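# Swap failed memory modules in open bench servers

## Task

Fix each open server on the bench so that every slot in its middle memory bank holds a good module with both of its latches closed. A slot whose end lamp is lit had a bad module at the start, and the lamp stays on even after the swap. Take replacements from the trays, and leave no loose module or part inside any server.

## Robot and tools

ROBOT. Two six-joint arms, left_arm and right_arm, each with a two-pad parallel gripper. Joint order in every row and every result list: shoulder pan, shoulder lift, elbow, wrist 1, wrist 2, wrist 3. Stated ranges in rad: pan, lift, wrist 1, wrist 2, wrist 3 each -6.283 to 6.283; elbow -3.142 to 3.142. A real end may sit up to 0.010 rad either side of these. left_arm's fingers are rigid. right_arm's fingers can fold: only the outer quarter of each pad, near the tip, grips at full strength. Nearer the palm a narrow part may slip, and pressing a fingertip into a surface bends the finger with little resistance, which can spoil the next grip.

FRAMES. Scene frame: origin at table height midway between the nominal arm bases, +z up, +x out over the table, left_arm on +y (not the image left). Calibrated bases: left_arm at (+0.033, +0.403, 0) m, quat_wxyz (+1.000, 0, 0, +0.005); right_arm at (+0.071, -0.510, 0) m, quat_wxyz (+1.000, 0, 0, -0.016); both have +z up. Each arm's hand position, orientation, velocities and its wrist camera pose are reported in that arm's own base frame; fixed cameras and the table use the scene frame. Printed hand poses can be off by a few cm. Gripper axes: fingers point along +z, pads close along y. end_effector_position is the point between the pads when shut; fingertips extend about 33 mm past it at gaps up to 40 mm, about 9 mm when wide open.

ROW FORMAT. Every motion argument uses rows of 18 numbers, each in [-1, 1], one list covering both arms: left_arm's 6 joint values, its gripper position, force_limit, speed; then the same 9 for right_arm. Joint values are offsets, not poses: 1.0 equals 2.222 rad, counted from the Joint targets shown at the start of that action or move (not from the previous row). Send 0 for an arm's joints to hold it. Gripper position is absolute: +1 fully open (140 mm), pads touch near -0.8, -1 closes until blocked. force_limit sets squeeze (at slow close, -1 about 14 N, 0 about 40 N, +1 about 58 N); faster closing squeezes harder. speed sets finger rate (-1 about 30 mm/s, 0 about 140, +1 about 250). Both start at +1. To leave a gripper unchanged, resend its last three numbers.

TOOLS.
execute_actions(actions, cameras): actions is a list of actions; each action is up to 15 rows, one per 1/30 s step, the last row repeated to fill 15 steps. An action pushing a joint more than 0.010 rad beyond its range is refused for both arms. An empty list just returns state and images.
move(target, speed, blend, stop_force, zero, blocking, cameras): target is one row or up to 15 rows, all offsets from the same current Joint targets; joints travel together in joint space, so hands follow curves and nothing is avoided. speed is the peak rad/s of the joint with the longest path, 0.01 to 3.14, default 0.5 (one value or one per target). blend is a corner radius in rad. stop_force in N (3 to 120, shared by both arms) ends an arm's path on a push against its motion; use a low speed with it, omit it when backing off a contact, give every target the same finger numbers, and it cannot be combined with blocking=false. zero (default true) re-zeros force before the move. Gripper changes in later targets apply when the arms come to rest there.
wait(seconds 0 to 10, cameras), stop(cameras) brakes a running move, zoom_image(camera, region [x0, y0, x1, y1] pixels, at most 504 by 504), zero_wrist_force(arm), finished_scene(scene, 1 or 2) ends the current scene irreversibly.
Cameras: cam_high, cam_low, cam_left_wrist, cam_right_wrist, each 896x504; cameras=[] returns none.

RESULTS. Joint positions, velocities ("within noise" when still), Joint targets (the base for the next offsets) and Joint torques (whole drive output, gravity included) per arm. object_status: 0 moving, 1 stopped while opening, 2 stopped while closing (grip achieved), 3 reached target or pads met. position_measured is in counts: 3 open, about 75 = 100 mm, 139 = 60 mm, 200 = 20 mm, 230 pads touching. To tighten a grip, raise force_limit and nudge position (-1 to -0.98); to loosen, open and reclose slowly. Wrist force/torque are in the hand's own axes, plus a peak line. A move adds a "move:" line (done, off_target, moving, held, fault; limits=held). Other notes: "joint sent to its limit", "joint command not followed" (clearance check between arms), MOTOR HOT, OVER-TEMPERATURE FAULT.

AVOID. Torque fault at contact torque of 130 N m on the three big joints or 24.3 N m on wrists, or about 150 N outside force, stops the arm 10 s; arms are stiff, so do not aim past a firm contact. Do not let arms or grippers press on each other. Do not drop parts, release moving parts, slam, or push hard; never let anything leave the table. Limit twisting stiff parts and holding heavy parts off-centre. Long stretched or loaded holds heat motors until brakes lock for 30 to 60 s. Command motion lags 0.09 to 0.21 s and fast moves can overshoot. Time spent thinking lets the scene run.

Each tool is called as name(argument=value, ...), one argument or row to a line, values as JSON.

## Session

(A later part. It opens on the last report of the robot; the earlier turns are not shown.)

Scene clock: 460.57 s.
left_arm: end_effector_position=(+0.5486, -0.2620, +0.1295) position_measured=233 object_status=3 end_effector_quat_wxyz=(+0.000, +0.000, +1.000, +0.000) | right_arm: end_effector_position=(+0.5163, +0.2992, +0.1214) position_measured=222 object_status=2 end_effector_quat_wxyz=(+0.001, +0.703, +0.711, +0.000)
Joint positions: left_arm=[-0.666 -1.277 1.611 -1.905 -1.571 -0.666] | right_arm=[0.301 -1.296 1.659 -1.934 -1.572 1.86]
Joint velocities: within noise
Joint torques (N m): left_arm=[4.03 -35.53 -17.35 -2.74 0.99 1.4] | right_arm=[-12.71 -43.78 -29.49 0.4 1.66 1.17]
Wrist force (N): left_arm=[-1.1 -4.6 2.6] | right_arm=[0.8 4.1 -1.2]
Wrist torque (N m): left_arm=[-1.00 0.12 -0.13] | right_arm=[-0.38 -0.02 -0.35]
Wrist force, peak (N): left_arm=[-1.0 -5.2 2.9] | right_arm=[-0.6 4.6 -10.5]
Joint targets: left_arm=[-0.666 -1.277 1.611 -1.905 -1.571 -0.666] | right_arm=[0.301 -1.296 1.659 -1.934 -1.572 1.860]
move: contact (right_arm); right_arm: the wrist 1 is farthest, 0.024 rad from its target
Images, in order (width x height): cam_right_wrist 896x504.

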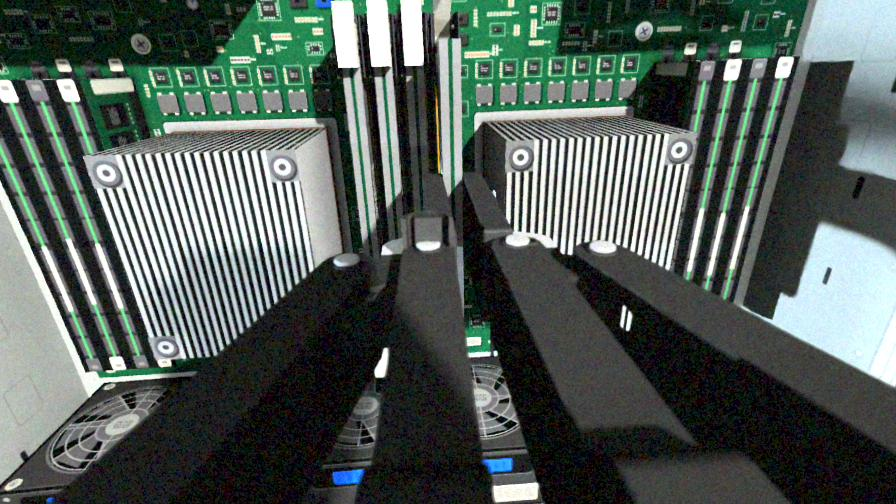

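move(
  target=[0,0,0,0,0,0,-1,-1,0,-0.0005,-0.0005,-0.0034,0.004,0,-0.0051,-1,0,-1],
  speed=0.03,
  cameras=[],
)

move(
  target=[0,0,0,0,0,0,-1,-1,0,0,0.00503,0.0094,-0.01442,0,0,-1,0,-1],
  speed=0.012,
  stop_force=8,
  cameras=["cam_right_wrist"],
)

zoom_image(
  camera="cam_right_wrist",
  region=[400, 0, 500, 180],
)

Scene clock: 468.70 s.
left_arm: end_effector_position=(+0.5486, -0.2620, +0.1295) position_measured=233 object_status=3 end_effector_quat_wxyz=(+0.000, +0.000, +1.000, +0.000) | right_arm: end_effector_position=(+0.5173, +0.2989, +0.1246) position_measured=222 object_status=2 end_effector_quat_wxyz=(+0.001, +0.699, +0.715, +0.000)
Joint positions: left_arm=[-0.666 -1.277 1.611 -1.905 -1.571 -0.666] | right_arm=[0.3 -1.297 1.651 -1.925 -1.572 1.849]
Joint velocities: within noise
Joint torques (N m): left_arm=[2.71 -35.89 -18 -3.34 1.14 1.11] | right_arm=[-14.6 -45.78 -34 -0.5 1.57 -1.53]
Wrist force (N): left_arm=[-1.1 -4.6 2.6] | right_arm=[0.2 -0.6 0.5]
Wrist torque (N m): left_arm=[-1.02 0.12 -0.14] | right_arm=[-0.14 -0.06 0.02]
Wrist force, peak (N): left_arm=[-1.2 -5.0 3.0] | right_arm=[0.8 4.8 -1.9]
Joint targets: left_arm=[-0.666 -1.277 1.611 -1.905 -1.571 -0.666] | right_arm=[0.300 -1.297 1.651 -1.925 -1.572 1.849]
move: done
No camera images: "cameras" was empty.

Scene clock: 470.73 s.
left_arm: end_effector_position=(+0.5486, -0.2620, +0.1295) position_measured=233 object_status=3 end_effector_quat_wxyz=(+0.000, +0.000, +1.000, +0.000) | right_arm: end_effector_position=(+0.5173, +0.2989, +0.1212) position_measured=222 object_status=2 end_effector_quat_wxyz=(+0.001, +0.699, +0.715, +0.000)
Joint positions: left_arm=[-0.666 -1.277 1.611 -1.905 -1.571 -0.666] | right_arm=[0.3 -1.294 1.657 -1.933 -1.572 1.849]
Joint velocities: within noise
Joint torques (N m): left_arm=[1.55 -35.57 -18.1 -3.13 1.11 1.17] | right_arm=[-13.32 -43.48 -31.21 -0.75 1.57 -1.39]
Wrist force (N): left_arm=[-0.9 -4.9 2.6] | right_arm=[1.2 -0.7 -3.2]
Wrist torque (N m): left_arm=[-1.07 0.06 -0.13] | right_arm=[-0.04 0.04 0.11]
Wrist force, peak (N): left_arm=[-0.9 -5.0 3.1] | right_arm=[-1.1 -2.7 -9.2]
Joint targets: left_arm=[-0.666 -1.277 1.611 -1.905 -1.571 -0.666] | right_arm=[0.300 -1.294 1.657 -1.933 -1.572 1.849]
move: contact (right_arm); right_arm: the wrist 1 is farthest, 0.024 rad from its target
Images, in order (width x height): cam_right_wrist 896x504.

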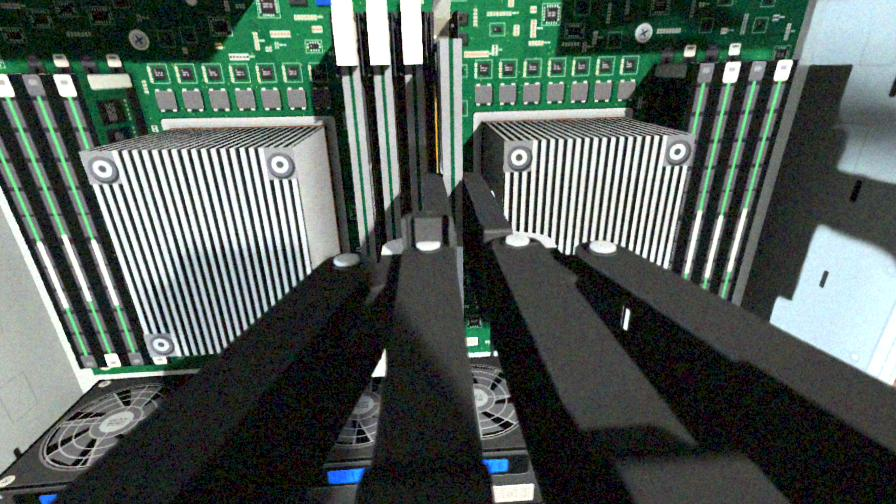

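Scaled by 2.800.

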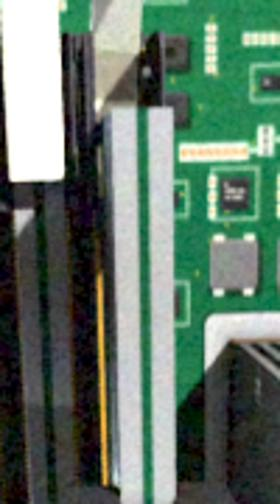

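move(
  target=[0,0,0,0,0,0,-1,-1,0,0,0.0037,0.0069,-0.0106,0,0,-1,0,-1],
  speed=0.01,
  stop_force=25,
  cameras=["cam_right_wrist"],
)

zoom_image(
  camera="cam_right_wrist",
  region=[400, 0, 500, 180],
)

Scene clock: 478.10 s.
left_arm: end_effector_position=(+0.5486, -0.2620, +0.1295) position_measured=233 object_status=3 end_effector_quat_wxyz=(+0.000, +0.000, +1.000, +0.000) | right_arm: end_effector_position=(+0.5173, +0.2989, +0.1116) position_measured=222 object_status=2 end_effector_quat_wxyz=(+0.001, +0.699, +0.715, +0.000)
Joint positions: left_arm=[-0.666 -1.277 1.611 -1.905 -1.571 -0.666] | right_arm=[0.3 -1.286 1.672 -1.957 -1.572 1.849]
Joint velocities: within noise
Joint torques (N m): left_arm=[1.51 -34.46 -19.04 -4.21 1.25 0.96] | right_arm=[-6.87 -25.46 -8.81 -5.62 1.69 -1.34]
Wrist force (N): left_arm=[-1.4 -4.6 2.9] | right_arm=[-2.9 -3.8 -8.1]
Wrist torque (N m): left_arm=[-0.99 0.18 -0.13] | right_arm=[0.06 0.22 0.20]
Wrist force, peak (N): left_arm=[-1.0 -5.4 2.7] | right_arm=[-3.0 -3.4 -9.2]
Joint targets: left_arm=[-0.666 -1.277 1.611 -1.905 -1.571 -0.666] | right_arm=[0.300 -1.286 1.672 -1.957 -1.572 1.849]
move: done
Images, in order (width x height): cam_right_wrist 896x504.

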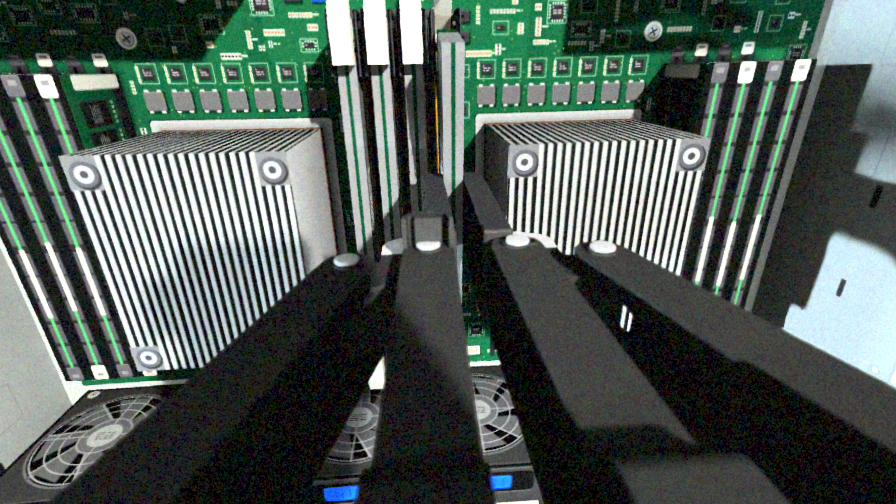

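Scaled by 2.800.

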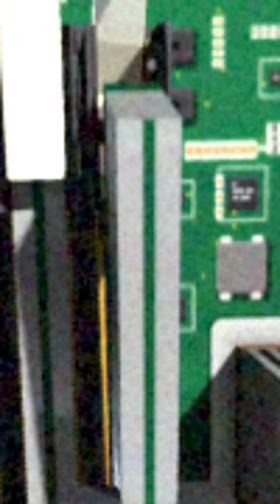

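move(
  target=[
    [0,0,0,0,0,0,-1,-1,0,0,-0.00891,-0.01755,0.02655,0,0,-1,0,-1],
    [0,0,0,0,0,0,-1,-1,0,-0.00482,-0.0121,-0.01343,0.02561,0,-0.0049,-1,0,-1],
  ],
  speed=0.06,
  cameras=["cam_right_wrist"],
)

zoom_image(
  camera="cam_right_wrist",
  region=[330, 0, 530, 200],
)

zoom_image(
  camera="cam_right_wrist",
  region=[340, 240, 540, 400],
)

Scene clock: 497.47 s.
left_arm: end_effector_position=(+0.5486, -0.2620, +0.1295) position_measured=233 object_status=3 end_effector_quat_wxyz=(+0.000, +0.000, +1.000, +0.000) | right_arm: end_effector_position=(+0.5173, +0.2925, +0.1355) position_measured=222 object_status=2 end_effector_quat_wxyz=(+0.001, +0.699, +0.715, +0.000)
Joint positions: left_arm=[-0.666 -1.277 1.611 -1.905 -1.571 -0.666] | right_arm=[0.289 -1.313 1.642 -1.9 -1.572 1.838]
Joint velocities: within noise
Joint torques (N m): left_arm=[1.32 -33.89 -18.59 -4.62 1.06 1.04] | right_arm=[-13.33 -45.84 -11.01 -1.77 1.62 -1.4]
Wrist force (N): left_arm=[-0.9 -4.7 2.7] | right_arm=[0.6 -0.5 0.7]
Wrist torque (N m): left_arm=[-1.03 0.07 -0.14] | right_arm=[-0.10 -0.13 0.02]
Wrist force, peak (N): left_arm=[-1.4 -5.1 3.0] | right_arm=[-2.9 -3.2 -9.5]
Joint targets: left_arm=[-0.666 -1.277 1.611 -1.905 -1.571 -0.666] | right_arm=[0.289 -1.313 1.642 -1.900 -1.572 1.838]
move: done
Images, in order (width x height): cam_right_wrist 896x504.

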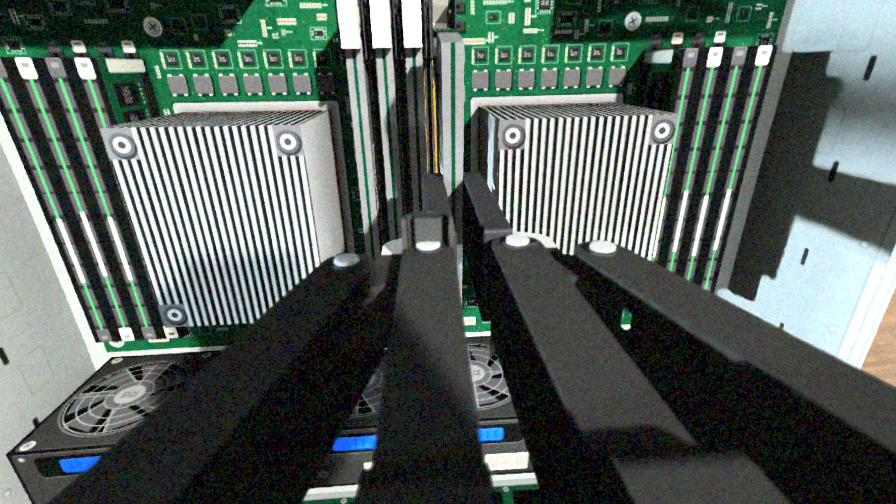

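Scaled by 2.520.

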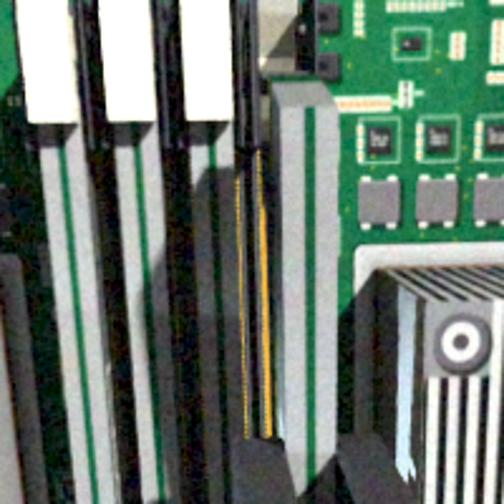

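Scaled by 2.520.

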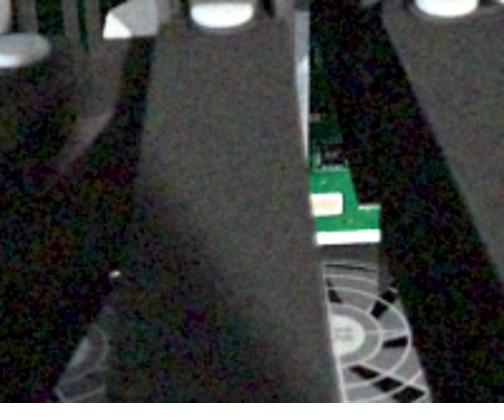

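move(
  target=[0,0,0,0,0,0,-1,-1,0,0,0.009,0.01778,-0.02669,0,0,-1,0,-1],
  speed=0.015,
  stop_force=15,
  cameras=["cam_right_wrist"],
)

zoom_image(
  camera="cam_right_wrist",
  region=[330, 0, 530, 200],
)

Scene clock: 507.90 s.
left_arm: end_effector_position=(+0.5486, -0.2620, +0.1295) position_measured=233 object_status=3 end_effector_quat_wxyz=(+0.000, +0.000, +1.000, +0.000) | right_arm: end_effector_position=(+0.5173, +0.2924, +0.1114) position_measured=222 object_status=2 end_effector_quat_wxyz=(+0.001, +0.699, +0.715, +0.000)
Joint positions: left_arm=[-0.666 -1.277 1.611 -1.905 -1.571 -0.666] | right_arm=[0.289 -1.293 1.682 -1.959 -1.572 1.838]
Joint velocities: within noise
Joint torques (N m): left_arm=[0.03 -32.22 -20.38 -4.32 1.1 1.16] | right_arm=[-13.71 -29.41 -10.21 -4.81 -0.37 -1.39]
Wrist force (N): left_arm=[-1.1 -4.7 2.6] | right_arm=[3.8 0.1 -1.3]
Wrist torque (N m): left_arm=[-1.04 0.11 -0.14] | right_arm=[-0.06 0.00 0.01]
Wrist force, peak (N): left_arm=[-1.0 -4.9 3.3] | right_arm=[4.0 0.0 -1.6]
Joint targets: left_arm=[-0.666 -1.277 1.611 -1.905 -1.571 -0.666] | right_arm=[0.289 -1.293 1.682 -1.959 -1.572 1.838]
move: done
Images, in order (width x height): cam_right_wrist 896x504.

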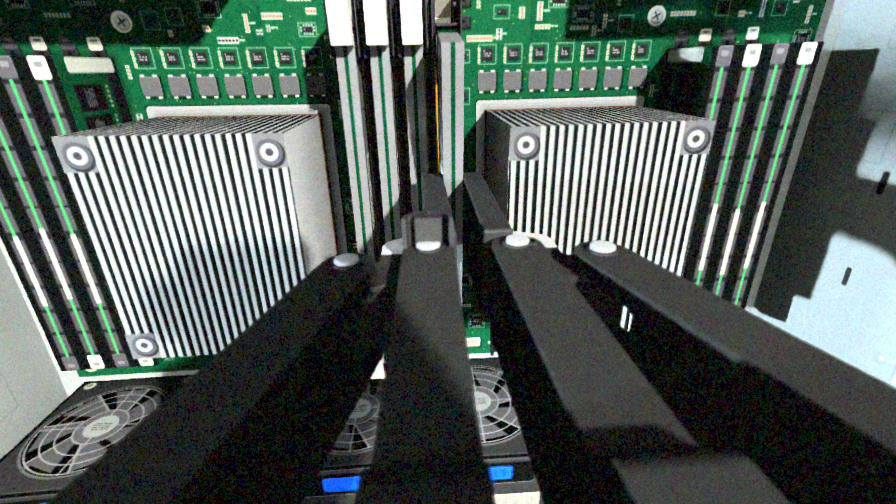

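Scaled by 2.520.

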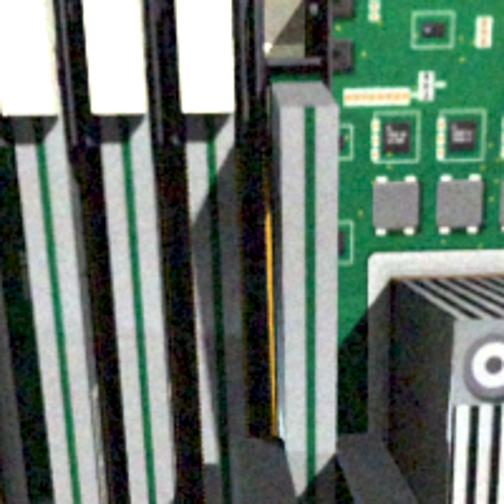

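move(
  target=[0,0,0,0,0,0,-1,-1,0,0.0005,0.0045,0.00648,-0.011,0,0.0005,-1,0,-1],
  speed=0.01,
  stop_force=25,
  cameras=["cam_right_wrist"],
)

zoom_image(
  camera="cam_right_wrist",
  region=[330, 0, 530, 200],
)

Scene clock: 513.53 s.
left_arm: end_effector_position=(+0.5486, -0.2620, +0.1295) position_measured=233 object_status=3 end_effector_quat_wxyz=(+0.000, +0.000, +1.000, +0.000) | right_arm: end_effector_position=(+0.5174, +0.2925, +0.1086) position_measured=222 object_status=2 end_effector_quat_wxyz=(+0.001, +0.699, +0.715, +0.000)
Joint positions: left_arm=[-0.666 -1.277 1.611 -1.905 -1.571 -0.666] | right_arm=[0.289 -1.29 1.686 -1.966 -1.572 1.838]
Joint velocities: within noise
Joint torques (N m): left_arm=[-0.22 -31.24 -20.21 -4.42 1.05 0.7] | right_arm=[-0.59 -29.54 -24.51 0.1 -3.16 -0.24]
Wrist force (N): left_arm=[-0.9 -4.7 2.8] | right_arm=[5.7 -6.3 -23.1]
Wrist torque (N m): left_arm=[-1.03 0.08 -0.13] | right_arm=[0.25 0.26 0.13]
Wrist force, peak (N): left_arm=[-1.0 -5.1 3.2] | right_arm=[4.8 -8.7 -33.9]
Joint targets: left_arm=[-0.666 -1.277 1.611 -1.905 -1.571 -0.666] | right_arm=[0.289 -1.290 1.686 -1.966 -1.572 1.838]
move: contact (right_arm); right_arm: the wrist 1 is farthest, 0.017 rad from its target
Images, in order (width x height): cam_right_wrist 896x504.

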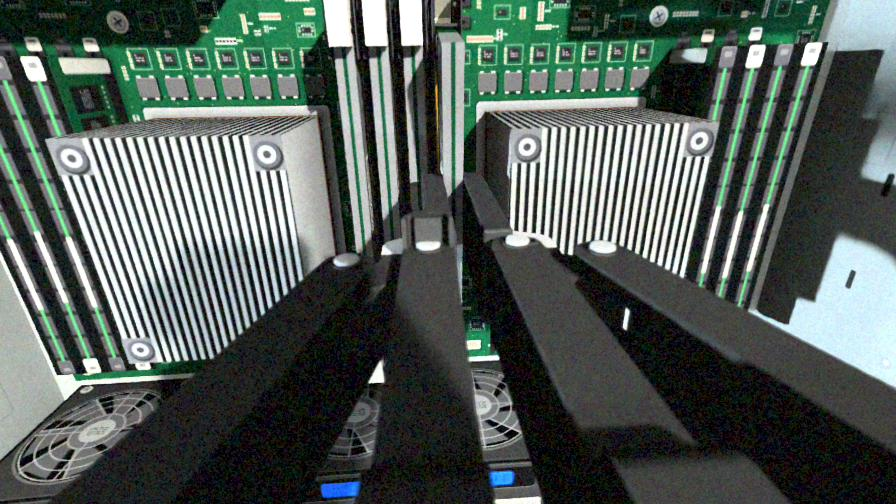

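Scaled by 2.520.

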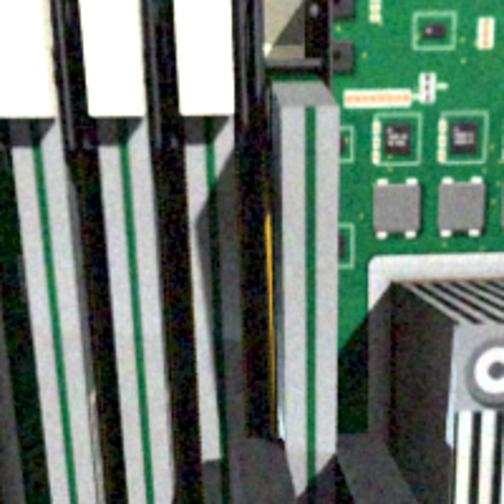

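move(
  target=[0,0,0,0,0,0,-1,-1,0,0.00027,-0.00135,-0.0007,0.002,0,0.00027,-1,0,-1],
  speed=0.02,
  cameras=[],
)

move(
  target=[0,0,0,0,0,0,-1,-1,0,0,0.0033,0.0055,-0.0089,0,0,-1,0,-1],
  speed=0.008,
  stop_force=25,
  cameras=["cam_right_wrist"],
)

zoom_image(
  camera="cam_right_wrist",
  region=[330, 0, 530, 200],
)

Scene clock: 520.30 s.
left_arm: end_effector_position=(+0.5486, -0.2620, +0.1295) position_measured=233 object_status=3 end_effector_quat_wxyz=(+0.000, +0.000, +1.000, +0.000) | right_arm: end_effector_position=(+0.5168, +0.2926, +0.1106) position_measured=222 object_status=2 end_effector_quat_wxyz=(+0.001, +0.699, +0.715, +0.000)
Joint positions: left_arm=[-0.666 -1.277 1.611 -1.905 -1.571 -0.666] | right_arm=[0.29 -1.293 1.684 -1.962 -1.572 1.839]
Joint velocities: within noise
Joint torques (N m): left_arm=[-2.01 -32 -20.09 -4.16 0.88 0.89] | right_arm=[14.27 -45.31 -33.08 0.65 -1.84 1.11]
Wrist force (N): left_arm=[-0.8 -4.6 2.9] | right_arm=[1.1 2.0 0.9]
Wrist torque (N m): left_arm=[-0.99 0.05 -0.13] | right_arm=[-0.25 -0.07 0.17]
Wrist force, peak (N): left_arm=[-1.1 -5.1 3.1] | right_arm=[5.8 -6.1 -23.9]
Joint targets: left_arm=[-0.666 -1.277 1.611 -1.905 -1.571 -0.666] | right_arm=[0.290 -1.293 1.684 -1.962 -1.572 1.839]
move: done
No camera images: "cameras" was empty.

speed must be a number from 0.01 to 3.14 (rad/s); nothing of the call was run

Scaled by 2.520.

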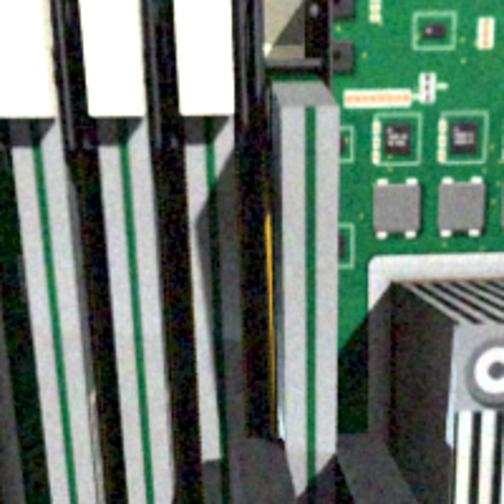

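move(
  target=[0,0,0,0,0,0,-1,-1,0,0,0.0033,0.0055,-0.0089,0,0,-1,0,-1],
  speed=0.01,
  stop_force=40,
  cameras=["cam_right_wrist"],
)

zoom_image(
  camera="cam_right_wrist",
  region=[330, 0, 530, 200],
)

Scene clock: 532.03 s.
left_arm: end_effector_position=(+0.5486, -0.2620, +0.1295) position_measured=233 object_status=3 end_effector_quat_wxyz=(+0.000, +0.000, +1.000, +0.000) | right_arm: end_effector_position=(+0.5168, +0.2928, +0.1083) position_measured=222 object_status=2 end_effector_quat_wxyz=(+0.001, +0.699, +0.715, +0.000)
Joint positions: left_arm=[-0.666 -1.277 1.611 -1.905 -1.571 -0.666] | right_arm=[0.29 -1.291 1.688 -1.968 -1.572 1.839]
Joint velocities: within noise
Joint torques (N m): left_arm=[-2.61 -32.37 -22.26 -4.49 0.95 0.61] | right_arm=[11.44 -22.42 -19.25 0.97 -0.58 0.99]
Wrist force (N): left_arm=[-1.3 -4.8 2.7] | right_arm=[-1.3 -4.8 -35.0]
Wrist torque (N m): left_arm=[-1.05 0.15 -0.13] | right_arm=[0.19 0.09 -0.04]
Wrist force, peak (N): left_arm=[-1.1 -5.0 2.9] | right_arm=[-2.4 -6.9 -47.6]
Joint targets: left_arm=[-0.666 -1.277 1.611 -1.905 -1.571 -0.666] | right_arm=[0.290 -1.291 1.688 -1.968 -1.572 1.839]
move: contact (right_arm); right_arm: the wrist 1 is farthest, 0.014 rad from its target
Images, in order (width x height): cam_right_wrist 896x504.

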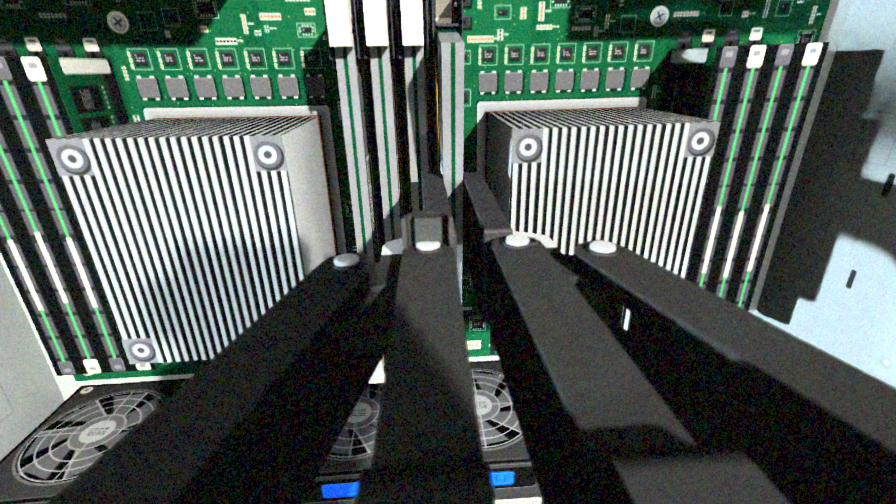

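Scaled by 2.520.

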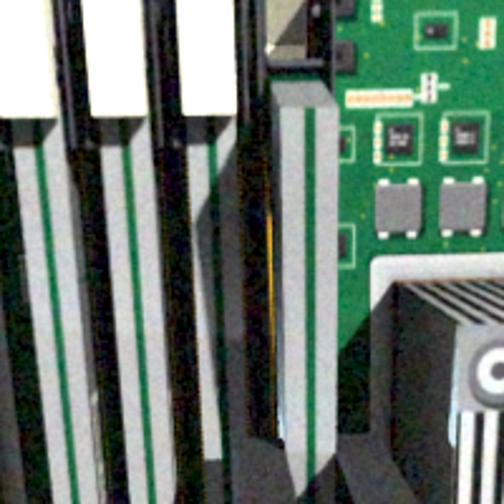

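zoom_image(
  camera="cam_right_wrist",
  region=[400, 0, 480, 70],
)

Scaled by 6.300.

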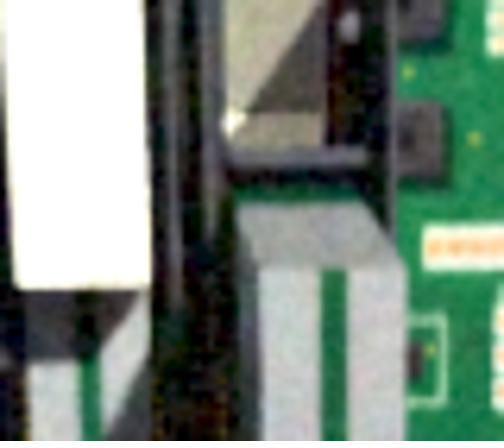

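move(
  target=[0,0,0,0,0,0,-1,-1,0,-0.0026,-0.003,0.0002,0.0028,0,-0.0026,-1,0,-1],
  speed=0.02,
  cameras=[],
)

move(
  target=[0,0,0,0,0,0,-1,-1,0,0,0.0037,0.0063,-0.01,0,0,-1,0,-1],
  speed=0.01,
  stop_force=30,
  cameras=["cam_right_wrist"],
)

zoom_image(
  camera="cam_right_wrist",
  region=[330, 0, 530, 200],
)

Scene clock: 552.53 s.
left_arm: end_effector_position=(+0.5486, -0.2620, +0.1295) position_measured=233 object_status=3 end_effector_quat_wxyz=(+0.000, +0.000, +1.000, +0.000) | right_arm: end_effector_position=(+0.5166, +0.2901, +0.1113) position_measured=222 object_status=2 end_effector_quat_wxyz=(+0.000, +0.699, +0.715, +0.000) end_effector_velocity=(-0.001, +0.002, +0.000) end_effector_angular_velocity=(+0.007, +0.003, +0.002)
Joint positions: left_arm=[-0.666 -1.277 1.611 -1.905 -1.571 -0.666] | right_arm=[0.284 -1.298 1.688 -1.962 -1.57 1.833]
Joint velocities: left_arm=[within noise] | right_arm=[-0.001 -0.002 0.001 0.002 0.007 -0.003]
Joint torques (N m): left_arm=[-1.64 -32.32 -22 -4.29 1.09 0.85] | right_arm=[-36.66 -38.77 0.56 4.78 -13.03 -1.29]
Wrist force (N): left_arm=[-1.1 -4.3 2.6] | right_arm=[44.5 2.8 -9.4]
Wrist torque (N m): left_arm=[-0.93 0.12 -0.14] | right_arm=[-0.16 1.26 -0.16]
Wrist force, peak (N): left_arm=[-1.0 -5.0 3.0] | right_arm=[44.5 2.8 -9.4]
Joint targets: left_arm=[-0.666 -1.277 1.611 -1.905 -1.571 -0.666] | right_arm=[0.284 -1.298 1.688 -1.962 -1.572 1.833]
move: done
No camera images: "cameras" was empty.

Scene clock: 554.73 s.
left_arm: end_effector_position=(+0.5486, -0.2620, +0.1295) position_measured=233 object_status=3 end_effector_quat_wxyz=(+0.000, +0.000, +1.000, +0.000) | right_arm: end_effector_position=(+0.5166, +0.2901, +0.1078) position_measured=222 object_status=2 end_effector_quat_wxyz=(-0.001, +0.699, +0.715, +0.001)
Joint positions: left_arm=[-0.666 -1.277 1.611 -1.905 -1.571 -0.666] | right_arm=[0.284 -1.295 1.694 -1.971 -1.569 1.833]
Joint velocities: within noise
Joint torques (N m): left_arm=[-1.53 -31.73 -24.35 -4.34 0.94 0.91] | right_arm=[-28.55 -21.45 -12.96 6 -12.96 -1.17]
Wrist force (N): left_arm=[-1.2 -4.3 2.7] | right_arm=[34.5 1.3 -34.7]
Wrist torque (N m): left_arm=[-0.93 0.12 -0.14] | right_arm=[-0.14 0.92 0.12]
Wrist force, peak (N): left_arm=[-1.2 -5.1 2.9] | right_arm=[33.6 -1.0 -45.4]
Joint targets: left_arm=[-0.666 -1.277 1.611 -1.905 -1.571 -0.666] | right_arm=[0.284 -1.295 1.694 -1.971 -1.569 1.833]
move: contact (right_arm); right_arm: the wrist 1 is farthest, 0.013 rad from its target
Images, in order (width x height): cam_right_wrist 896x504.

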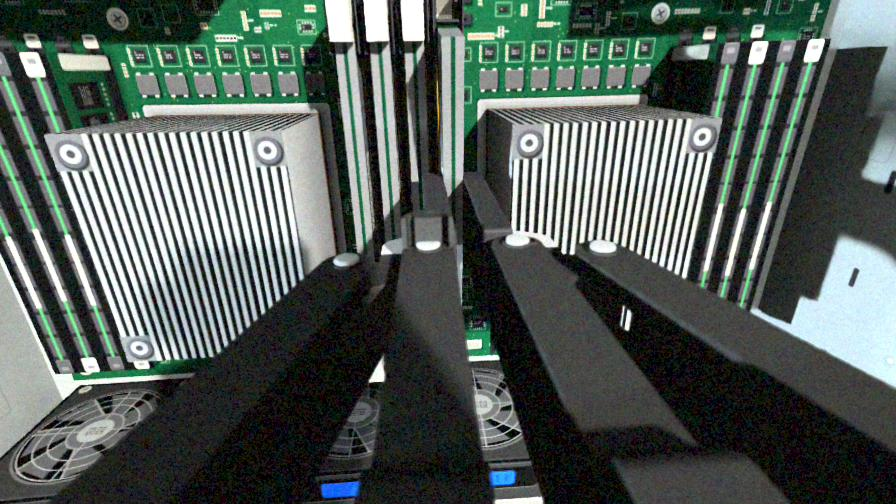

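Scaled by 2.520.

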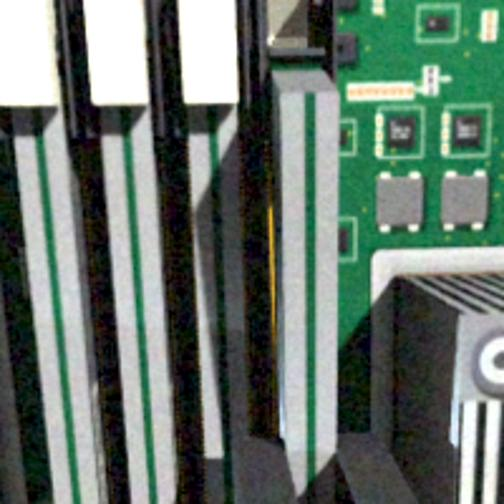

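move(
  target=[
    [0,0,0,0,0,0,-1,-1,0,0.00205,-0.0095,-0.0251,0.03514,-0.0014,0.00196,-1,0,-1],
    [0,0,0,0,0,0,-1,-1,0,-0.00352,-0.01345,-0.02003,0.03402,-0.0014,-0.00361,-1,0,-1],
  ],
  speed=0.06,
  cameras=[],
)

move(
  target=[0,0,0,0,0,0,-1,-1,0,0,0.00538,0.01138,-0.01676,0,0,-1,0,-1],
  speed=0.012,
  stop_force=20,
  cameras=["cam_right_wrist"],
)

zoom_image(
  camera="cam_right_wrist",
  region=[330, 0, 530, 200],
)

Scene clock: 568.33 s.
left_arm: end_effector_position=(+0.5486, -0.2620, +0.1295) position_measured=233 object_status=3 end_effector_quat_wxyz=(+0.000, +0.000, +1.000, +0.000) | right_arm: end_effector_position=(+0.5168, +0.2847, +0.1382) position_measured=222 object_status=2 end_effector_quat_wxyz=(+0.001, +0.699, +0.715, -0.001) end_effector_velocity=(+0.001, -0.002, +0.000) end_effector_angular_velocity=(+0.001, -0.001, -0.001)
Joint positions: left_arm=[-0.666 -1.277 1.611 -1.905 -1.571 -0.666] | right_arm=[0.276 -1.324 1.649 -1.895 -1.572 1.825]
Joint velocities: left_arm=[within noise] | right_arm=[-0.005 -0.002 0.002 -0.001 0 -0.003]
Joint torques (N m): left_arm=[-1.92 -30.04 -24.47 -4.27 1.06 0.71] | right_arm=[-14.49 -44.21 -9.8 -5.39 -2.17 -1.36]
Wrist force (N): left_arm=[-1.0 -4.7 3.1] | right_arm=[1.8 -2.0 -1.7]
Wrist torque (N m): left_arm=[-1.03 0.09 -0.13] | right_arm=[-0.43 -0.39 0.02]
Wrist force, peak (N): left_arm=[-1.2 -4.9 3.3] | right_arm=[34.9 1.5 -34.2]
Joint targets: left_arm=[-0.666 -1.277 1.611 -1.905 -1.571 -0.666] | right_arm=[0.276 -1.324 1.650 -1.895 -1.572 1.825]
move: done
No camera images: "cameras" was empty.

Scene clock: 572.27 s.
left_arm: end_effector_position=(+0.5486, -0.2620, +0.1295) position_measured=233 object_status=3 end_effector_quat_wxyz=(+0.000, +0.000, +1.000, +0.000) | right_arm: end_effector_position=(+0.5168, +0.2845, +0.1232) position_measured=222 object_status=2 end_effector_quat_wxyz=(+0.001, +0.699, +0.715, -0.001)
Joint positions: left_arm=[-0.666 -1.277 1.611 -1.905 -1.571 -0.666] | right_arm=[0.276 -1.312 1.675 -1.933 -1.572 1.825]
Joint velocities: within noise
Joint torques (N m): left_arm=[-3.84 -31.74 -24.86 -4.31 1.07 0.44] | right_arm=[-10.36 -25.72 -8.24 -4.58 1.88 -1.22]
Wrist force (N): left_arm=[-1.1 -4.8 3.3] | right_arm=[2.7 -1.7 -7.3]
Wrist torque (N m): left_arm=[-1.04 0.11 -0.14] | right_arm=[-0.40 -0.71 0.00]
Wrist force, peak (N): left_arm=[-1.2 -5.1 3.1] | right_arm=[2.9 -1.7 -8.5]
Joint targets: left_arm=[-0.666 -1.277 1.611 -1.905 -1.571 -0.666] | right_arm=[0.276 -1.312 1.675 -1.933 -1.572 1.825]
move: done
Images, in order (width x height): cam_right_wrist 896x504.

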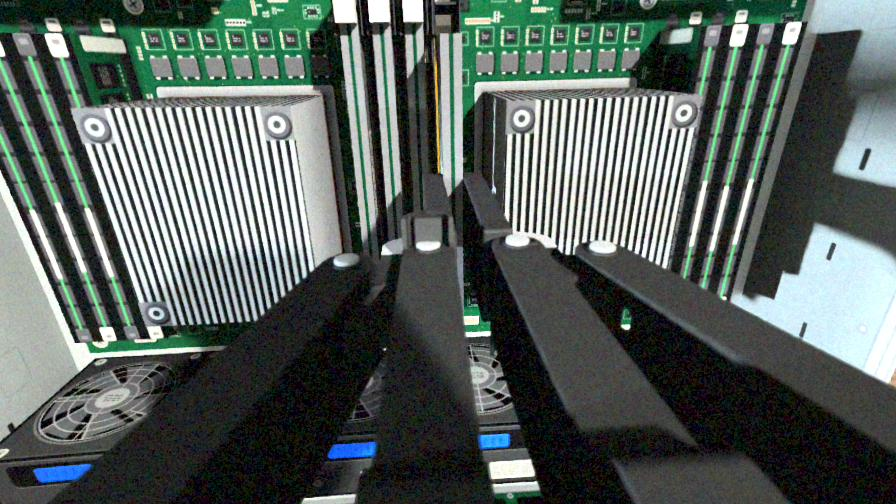

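Scaled by 2.520.

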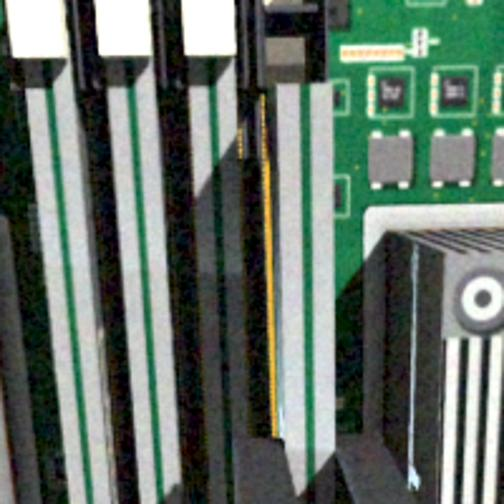

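move(
  target=[
    [0,0,0,0,0,0,-1,-1,0,0,-0.00215,-0.00455,0.0067,0,0,-1,0,-1],
    [0,0,0,0,0,0,-1,-1,0,0.00483,0.001,-0.0089,0.0077,0,0.00483,-1,0,-1],
  ],
  speed=0.04,
  cameras=["cam_right_wrist"],
)

zoom_image(
  camera="cam_right_wrist",
  region=[330, 0, 530, 200],
)

Scene clock: 582.90 s.
left_arm: end_effector_position=(+0.5486, -0.2620, +0.1295) position_measured=233 object_status=3 end_effector_quat_wxyz=(+0.000, +0.000, +1.000, +0.000) | right_arm: end_effector_position=(+0.5171, +0.2908, +0.1294) position_measured=222 object_status=2 end_effector_quat_wxyz=(+0.001, +0.699, +0.715, +0.000)
Joint positions: left_arm=[-0.666 -1.277 1.611 -1.905 -1.571 -0.666] | right_arm=[0.287 -1.31 1.655 -1.916 -1.572 1.835]
Joint velocities: within noise
Joint torques (N m): left_arm=[-3.24 -31.89 -25.66 -4.25 0.93 0.61] | right_arm=[15.22 -28.28 -33.6 -0.46 0.58 1.12]
Wrist force (N): left_arm=[-1.1 -4.6 2.9] | right_arm=[2.0 -1.6 -1.7]
Wrist torque (N m): left_arm=[-1.01 0.10 -0.14] | right_arm=[-0.34 -0.42 0.02]
Wrist force, peak (N): left_arm=[-1.1 -5.0 3.0] | right_arm=[2.8 -1.4 -9.0]
Joint targets: left_arm=[-0.666 -1.277 1.611 -1.905 -1.571 -0.666] | right_arm=[0.287 -1.310 1.655 -1.916 -1.572 1.836]
move: done
Images, in order (width x height): cam_right_wrist 896x504.

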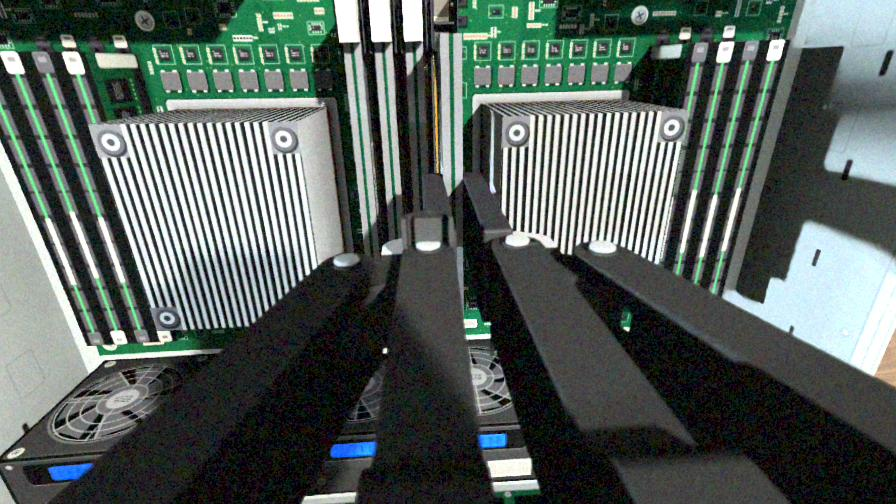

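Scaled by 2.520.

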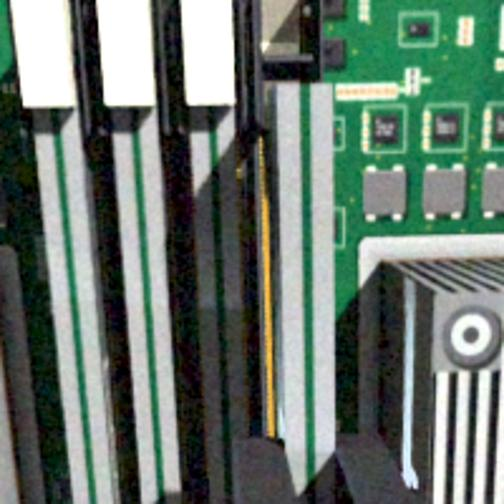

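move(
  target=[0,0,0,0,0,0,-1,-1,0,0,0.01017,0.01872,-0.02889,0,0,-1,0,-1],
  speed=0.012,
  stop_force=15,
  cameras=["cam_right_wrist"],
)

zoom_image(
  camera="cam_right_wrist",
  region=[330, 0, 530, 200],
)

Scene clock: 589.53 s.
left_arm: end_effector_position=(+0.5486, -0.2620, +0.1295) position_measured=233 object_status=3 end_effector_quat_wxyz=(+0.000, +0.000, +1.000, +0.000) | right_arm: end_effector_position=(+0.5172, +0.2911, +0.1196) position_measured=222 object_status=2 end_effector_quat_wxyz=(+0.001, +0.699, +0.715, +0.000)
Joint positions: left_arm=[-0.666 -1.277 1.611 -1.905 -1.571 -0.666] | right_arm=[0.287 -1.302 1.671 -1.94 -1.572 1.836]
Joint velocities: within noise
Joint torques (N m): left_arm=[-3.96 -31.54 -26.29 -4.49 0.93 0.62] | right_arm=[-2.94 -37.4 -24.77 1.92 -9.17 1.07]
Wrist force (N): left_arm=[-1.0 -4.3 2.9] | right_arm=[29.3 -2.2 -13.3]
Wrist torque (N m): left_arm=[-0.95 0.10 -0.13] | right_arm=[-0.31 0.29 0.06]
Wrist force, peak (N): left_arm=[-1.3 -4.9 3.0] | right_arm=[31.9 -1.1 -17.6]
Joint targets: left_arm=[-0.666 -1.277 1.611 -1.905 -1.571 -0.666] | right_arm=[0.287 -1.302 1.671 -1.940 -1.572 1.836]
move: contact (right_arm); right_arm: the wrist 1 is farthest, 0.040 rad from its target
Images, in order (width x height): cam_right_wrist 896x504.

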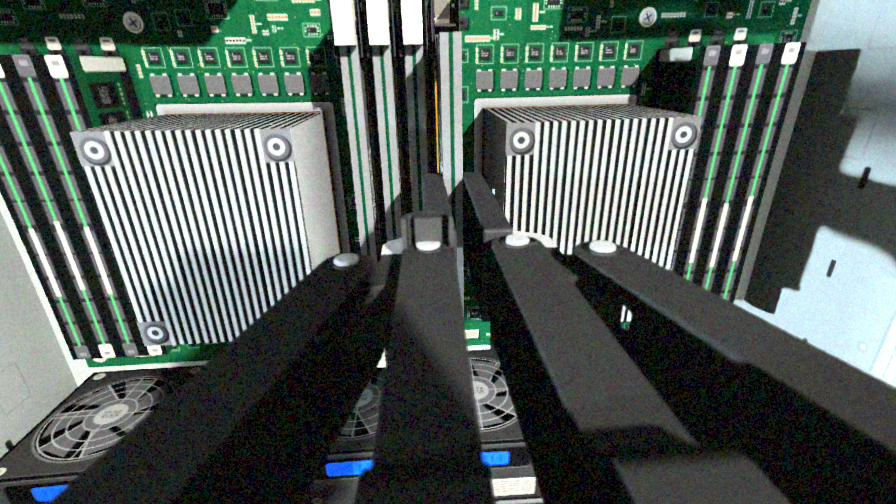

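Scaled by 2.520.

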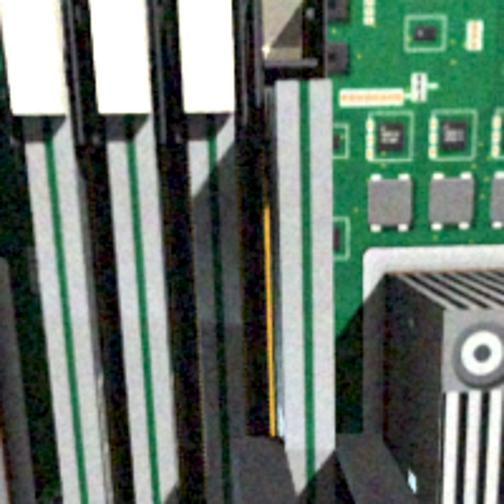

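move(
  target=[0,0,0,0,0,0,-1,-1,0,0.0015,0.00105,-0.00135,0.0003,-0.0004,0.0015,-1,0,-1],
  speed=0.02,
  cameras=[],
)

move(
  target=[0,0,0,0,0,0,-1,-1,0,0,0.00645,0.01152,-0.0179,0,0,-1,0,-1],
  speed=0.012,
  stop_force=20,
  cameras=["cam_right_wrist"],
)

zoom_image(
  camera="cam_right_wrist",
  region=[330, 0, 530, 200],
)

Scene clock: 593.83 s.
left_arm: end_effector_position=(+0.5486, -0.2620, +0.1295) position_measured=233 object_status=3 end_effector_quat_wxyz=(+0.000, +0.000, +1.000, +0.000) | right_arm: end_effector_position=(+0.5173, +0.2928, +0.1195) position_measured=222 object_status=2 end_effector_quat_wxyz=(+0.001, +0.699, +0.715, -0.001)
Joint positions: left_arm=[-0.666 -1.277 1.611 -1.905 -1.571 -0.666] | right_arm=[0.29 -1.299 1.668 -1.939 -1.573 1.839]
Joint velocities: within noise
Joint torques (N m): left_arm=[-3.79 -31.37 -26.82 -4.19 0.83 0.4] | right_arm=[13.45 -29.94 -35.41 -0.92 -0.59 1.28]
Wrist force (N): left_arm=[-1.3 -4.7 2.7] | right_arm=[1.4 -2.8 -1.5]
Wrist torque (N m): left_arm=[-1.01 0.16 -0.13] | right_arm=[-0.29 -0.37 0.10]
Wrist force, peak (N): left_arm=[-1.2 -5.0 3.3] | right_arm=[29.5 -2.1 -14.1]
Joint targets: left_arm=[-0.666 -1.277 1.611 -1.905 -1.571 -0.666] | right_arm=[0.290 -1.299 1.668 -1.939 -1.573 1.839]
move: done
No camera images: "cameras" was empty.

Scene clock: 597.80 s.
left_arm: end_effector_position=(+0.5486, -0.2620, +0.1295) position_measured=233 object_status=3 end_effector_quat_wxyz=(+0.000, +0.000, +1.000, +0.000) | right_arm: end_effector_position=(+0.5172, +0.2930, +0.1067) position_measured=222 object_status=2 end_effector_quat_wxyz=(+0.001, +0.699, +0.715, +0.000)
Joint positions: left_arm=[-0.666 -1.277 1.611 -1.905 -1.571 -0.666] | right_arm=[0.29 -1.288 1.688 -1.971 -1.573 1.839]
Joint velocities: within noise
Joint torques (N m): left_arm=[-4.18 -31.18 -25.15 -4.22 0.86 0.21] | right_arm=[-33.14 -35.49 -21.41 3.96 -13.11 0.99]
Wrist force (N): left_arm=[-0.7 -4.8 2.4] | right_arm=[46.0 -0.6 -16.4]
Wrist torque (N m): left_arm=[-1.05 0.01 -0.13] | right_arm=[-0.26 0.24 0.20]
Wrist force, peak (N): left_arm=[-0.9 -5.1 3.1] | right_arm=[45.3 -2.8 -27.8]
Joint targets: left_arm=[-0.666 -1.277 1.611 -1.905 -1.571 -0.666] | right_arm=[0.290 -1.288 1.688 -1.971 -1.573 1.839]
move: contact (right_arm)
Images, in order (width x height): cam_right_wrist 896x504.

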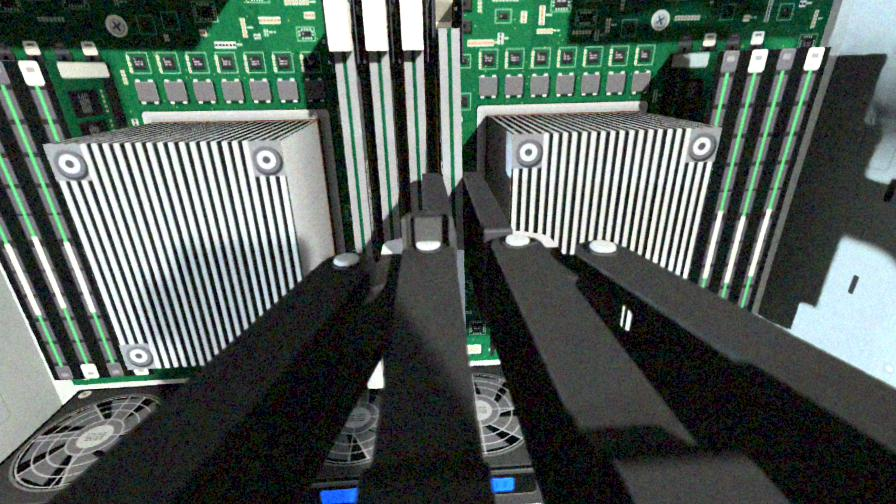

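Scaled by 2.520.

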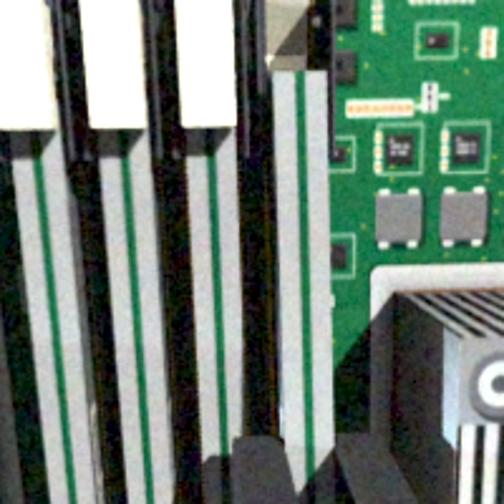

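move(
  target=[0,0,0,0,0,0,-1,-1,0,0.0019,0.0013,-0.0017,0.0004,0.0004,0.0019,-1,0,-1],
  speed=0.02,
  cameras=[],
)

move(
  target=[0,0,0,0,0,0,-1,-1,0,0,0.004,0.007,-0.011,0,0,-1,0,-1],
  speed=0.012,
  stop_force=30,
  cameras=["cam_right_wrist"],
)

zoom_image(
  camera="cam_right_wrist",
  region=[330, 0, 530, 200],
)

Scene clock: 603.23 s.
left_arm: end_effector_position=(+0.5486, -0.2620, +0.1295) position_measured=233 object_status=3 end_effector_quat_wxyz=(+0.000, +0.000, +1.000, +0.000) | right_arm: end_effector_position=(+0.5173, +0.2955, +0.1067) position_measured=222 object_status=2 end_effector_quat_wxyz=(+0.001, +0.699, +0.715, +0.000)
Joint positions: left_arm=[-0.666 -1.277 1.611 -1.905 -1.571 -0.666] | right_arm=[0.294 -1.285 1.685 -1.97 -1.572 1.843]
Joint velocities: within noise
Joint torques (N m): left_arm=[-6.59 -31.68 -27.16 -4.17 0.96 0.57] | right_arm=[23.45 -12.14 -27.36 -3.31 10.09 1.4]
Wrist force (N): left_arm=[-0.9 -4.9 2.8] | right_arm=[-23.1 -11.4 -36.0]
Wrist torque (N m): left_arm=[-1.07 0.07 -0.13] | right_arm=[0.37 -1.25 0.05]
Wrist force, peak (N): left_arm=[-0.8 -5.0 3.1] | right_arm=[46.4 -0.3 -15.7]
Joint targets: left_arm=[-0.666 -1.277 1.611 -1.905 -1.571 -0.666] | right_arm=[0.295 -1.285 1.684 -1.970 -1.572 1.843]
move: done
No camera images: "cameras" was empty.

Scene clock: 605.97 s.
left_arm: end_effector_position=(+0.5486, -0.2620, +0.1295) position_measured=233 object_status=3 end_effector_quat_wxyz=(+0.000, +0.000, +1.000, +0.000) | right_arm: end_effector_position=(+0.5170, +0.2958, +0.0969) position_measured=222 object_status=2 end_effector_quat_wxyz=(+0.000, +0.699, +0.715, +0.000)
Joint positions: left_arm=[-0.666 -1.277 1.611 -1.905 -1.571 -0.666] | right_arm=[0.295 -1.276 1.7 -1.994 -1.572 1.843]
Joint velocities: within noise
Joint torques (N m): left_arm=[-4.93 -31.63 -27.05 -4.01 0.98 0.25] | right_arm=[-14.98 1.94 5.85 -0.17 -2.59 0.15]
Wrist force (N): left_arm=[-1.3 -4.9 3.1] | right_arm=[2.7 -10.6 -65.8]
Wrist torque (N m): left_arm=[-1.07 0.14 -0.13] | right_arm=[0.21 -0.76 0.42]
Wrist force, peak (N): left_arm=[-1.3 -4.9 3.1] | right_arm=[2.8 -10.3 -66.2]
Joint targets: left_arm=[-0.666 -1.277 1.611 -1.905 -1.571 -0.666] | right_arm=[0.295 -1.276 1.700 -1.994 -1.572 1.843]
move: contact (right_arm)
Images, in order (width x height): cam_right_wrist 896x504.

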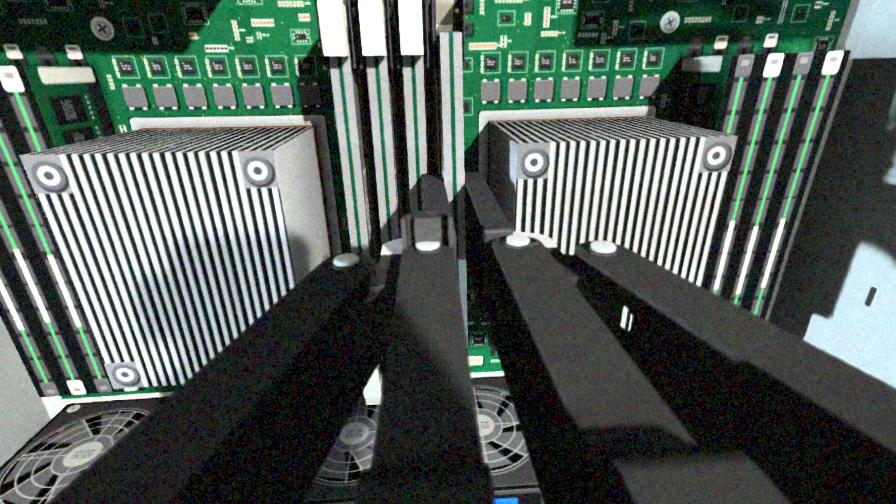

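Scaled by 2.520.

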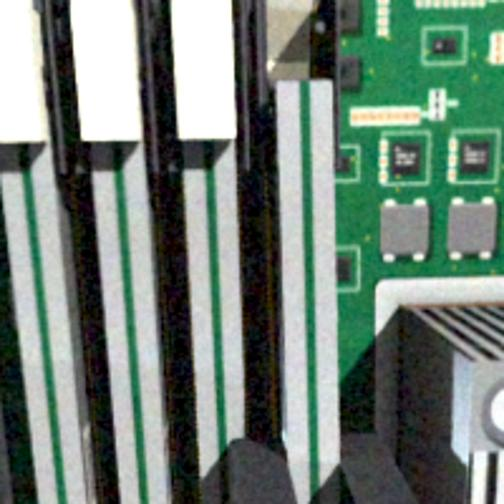

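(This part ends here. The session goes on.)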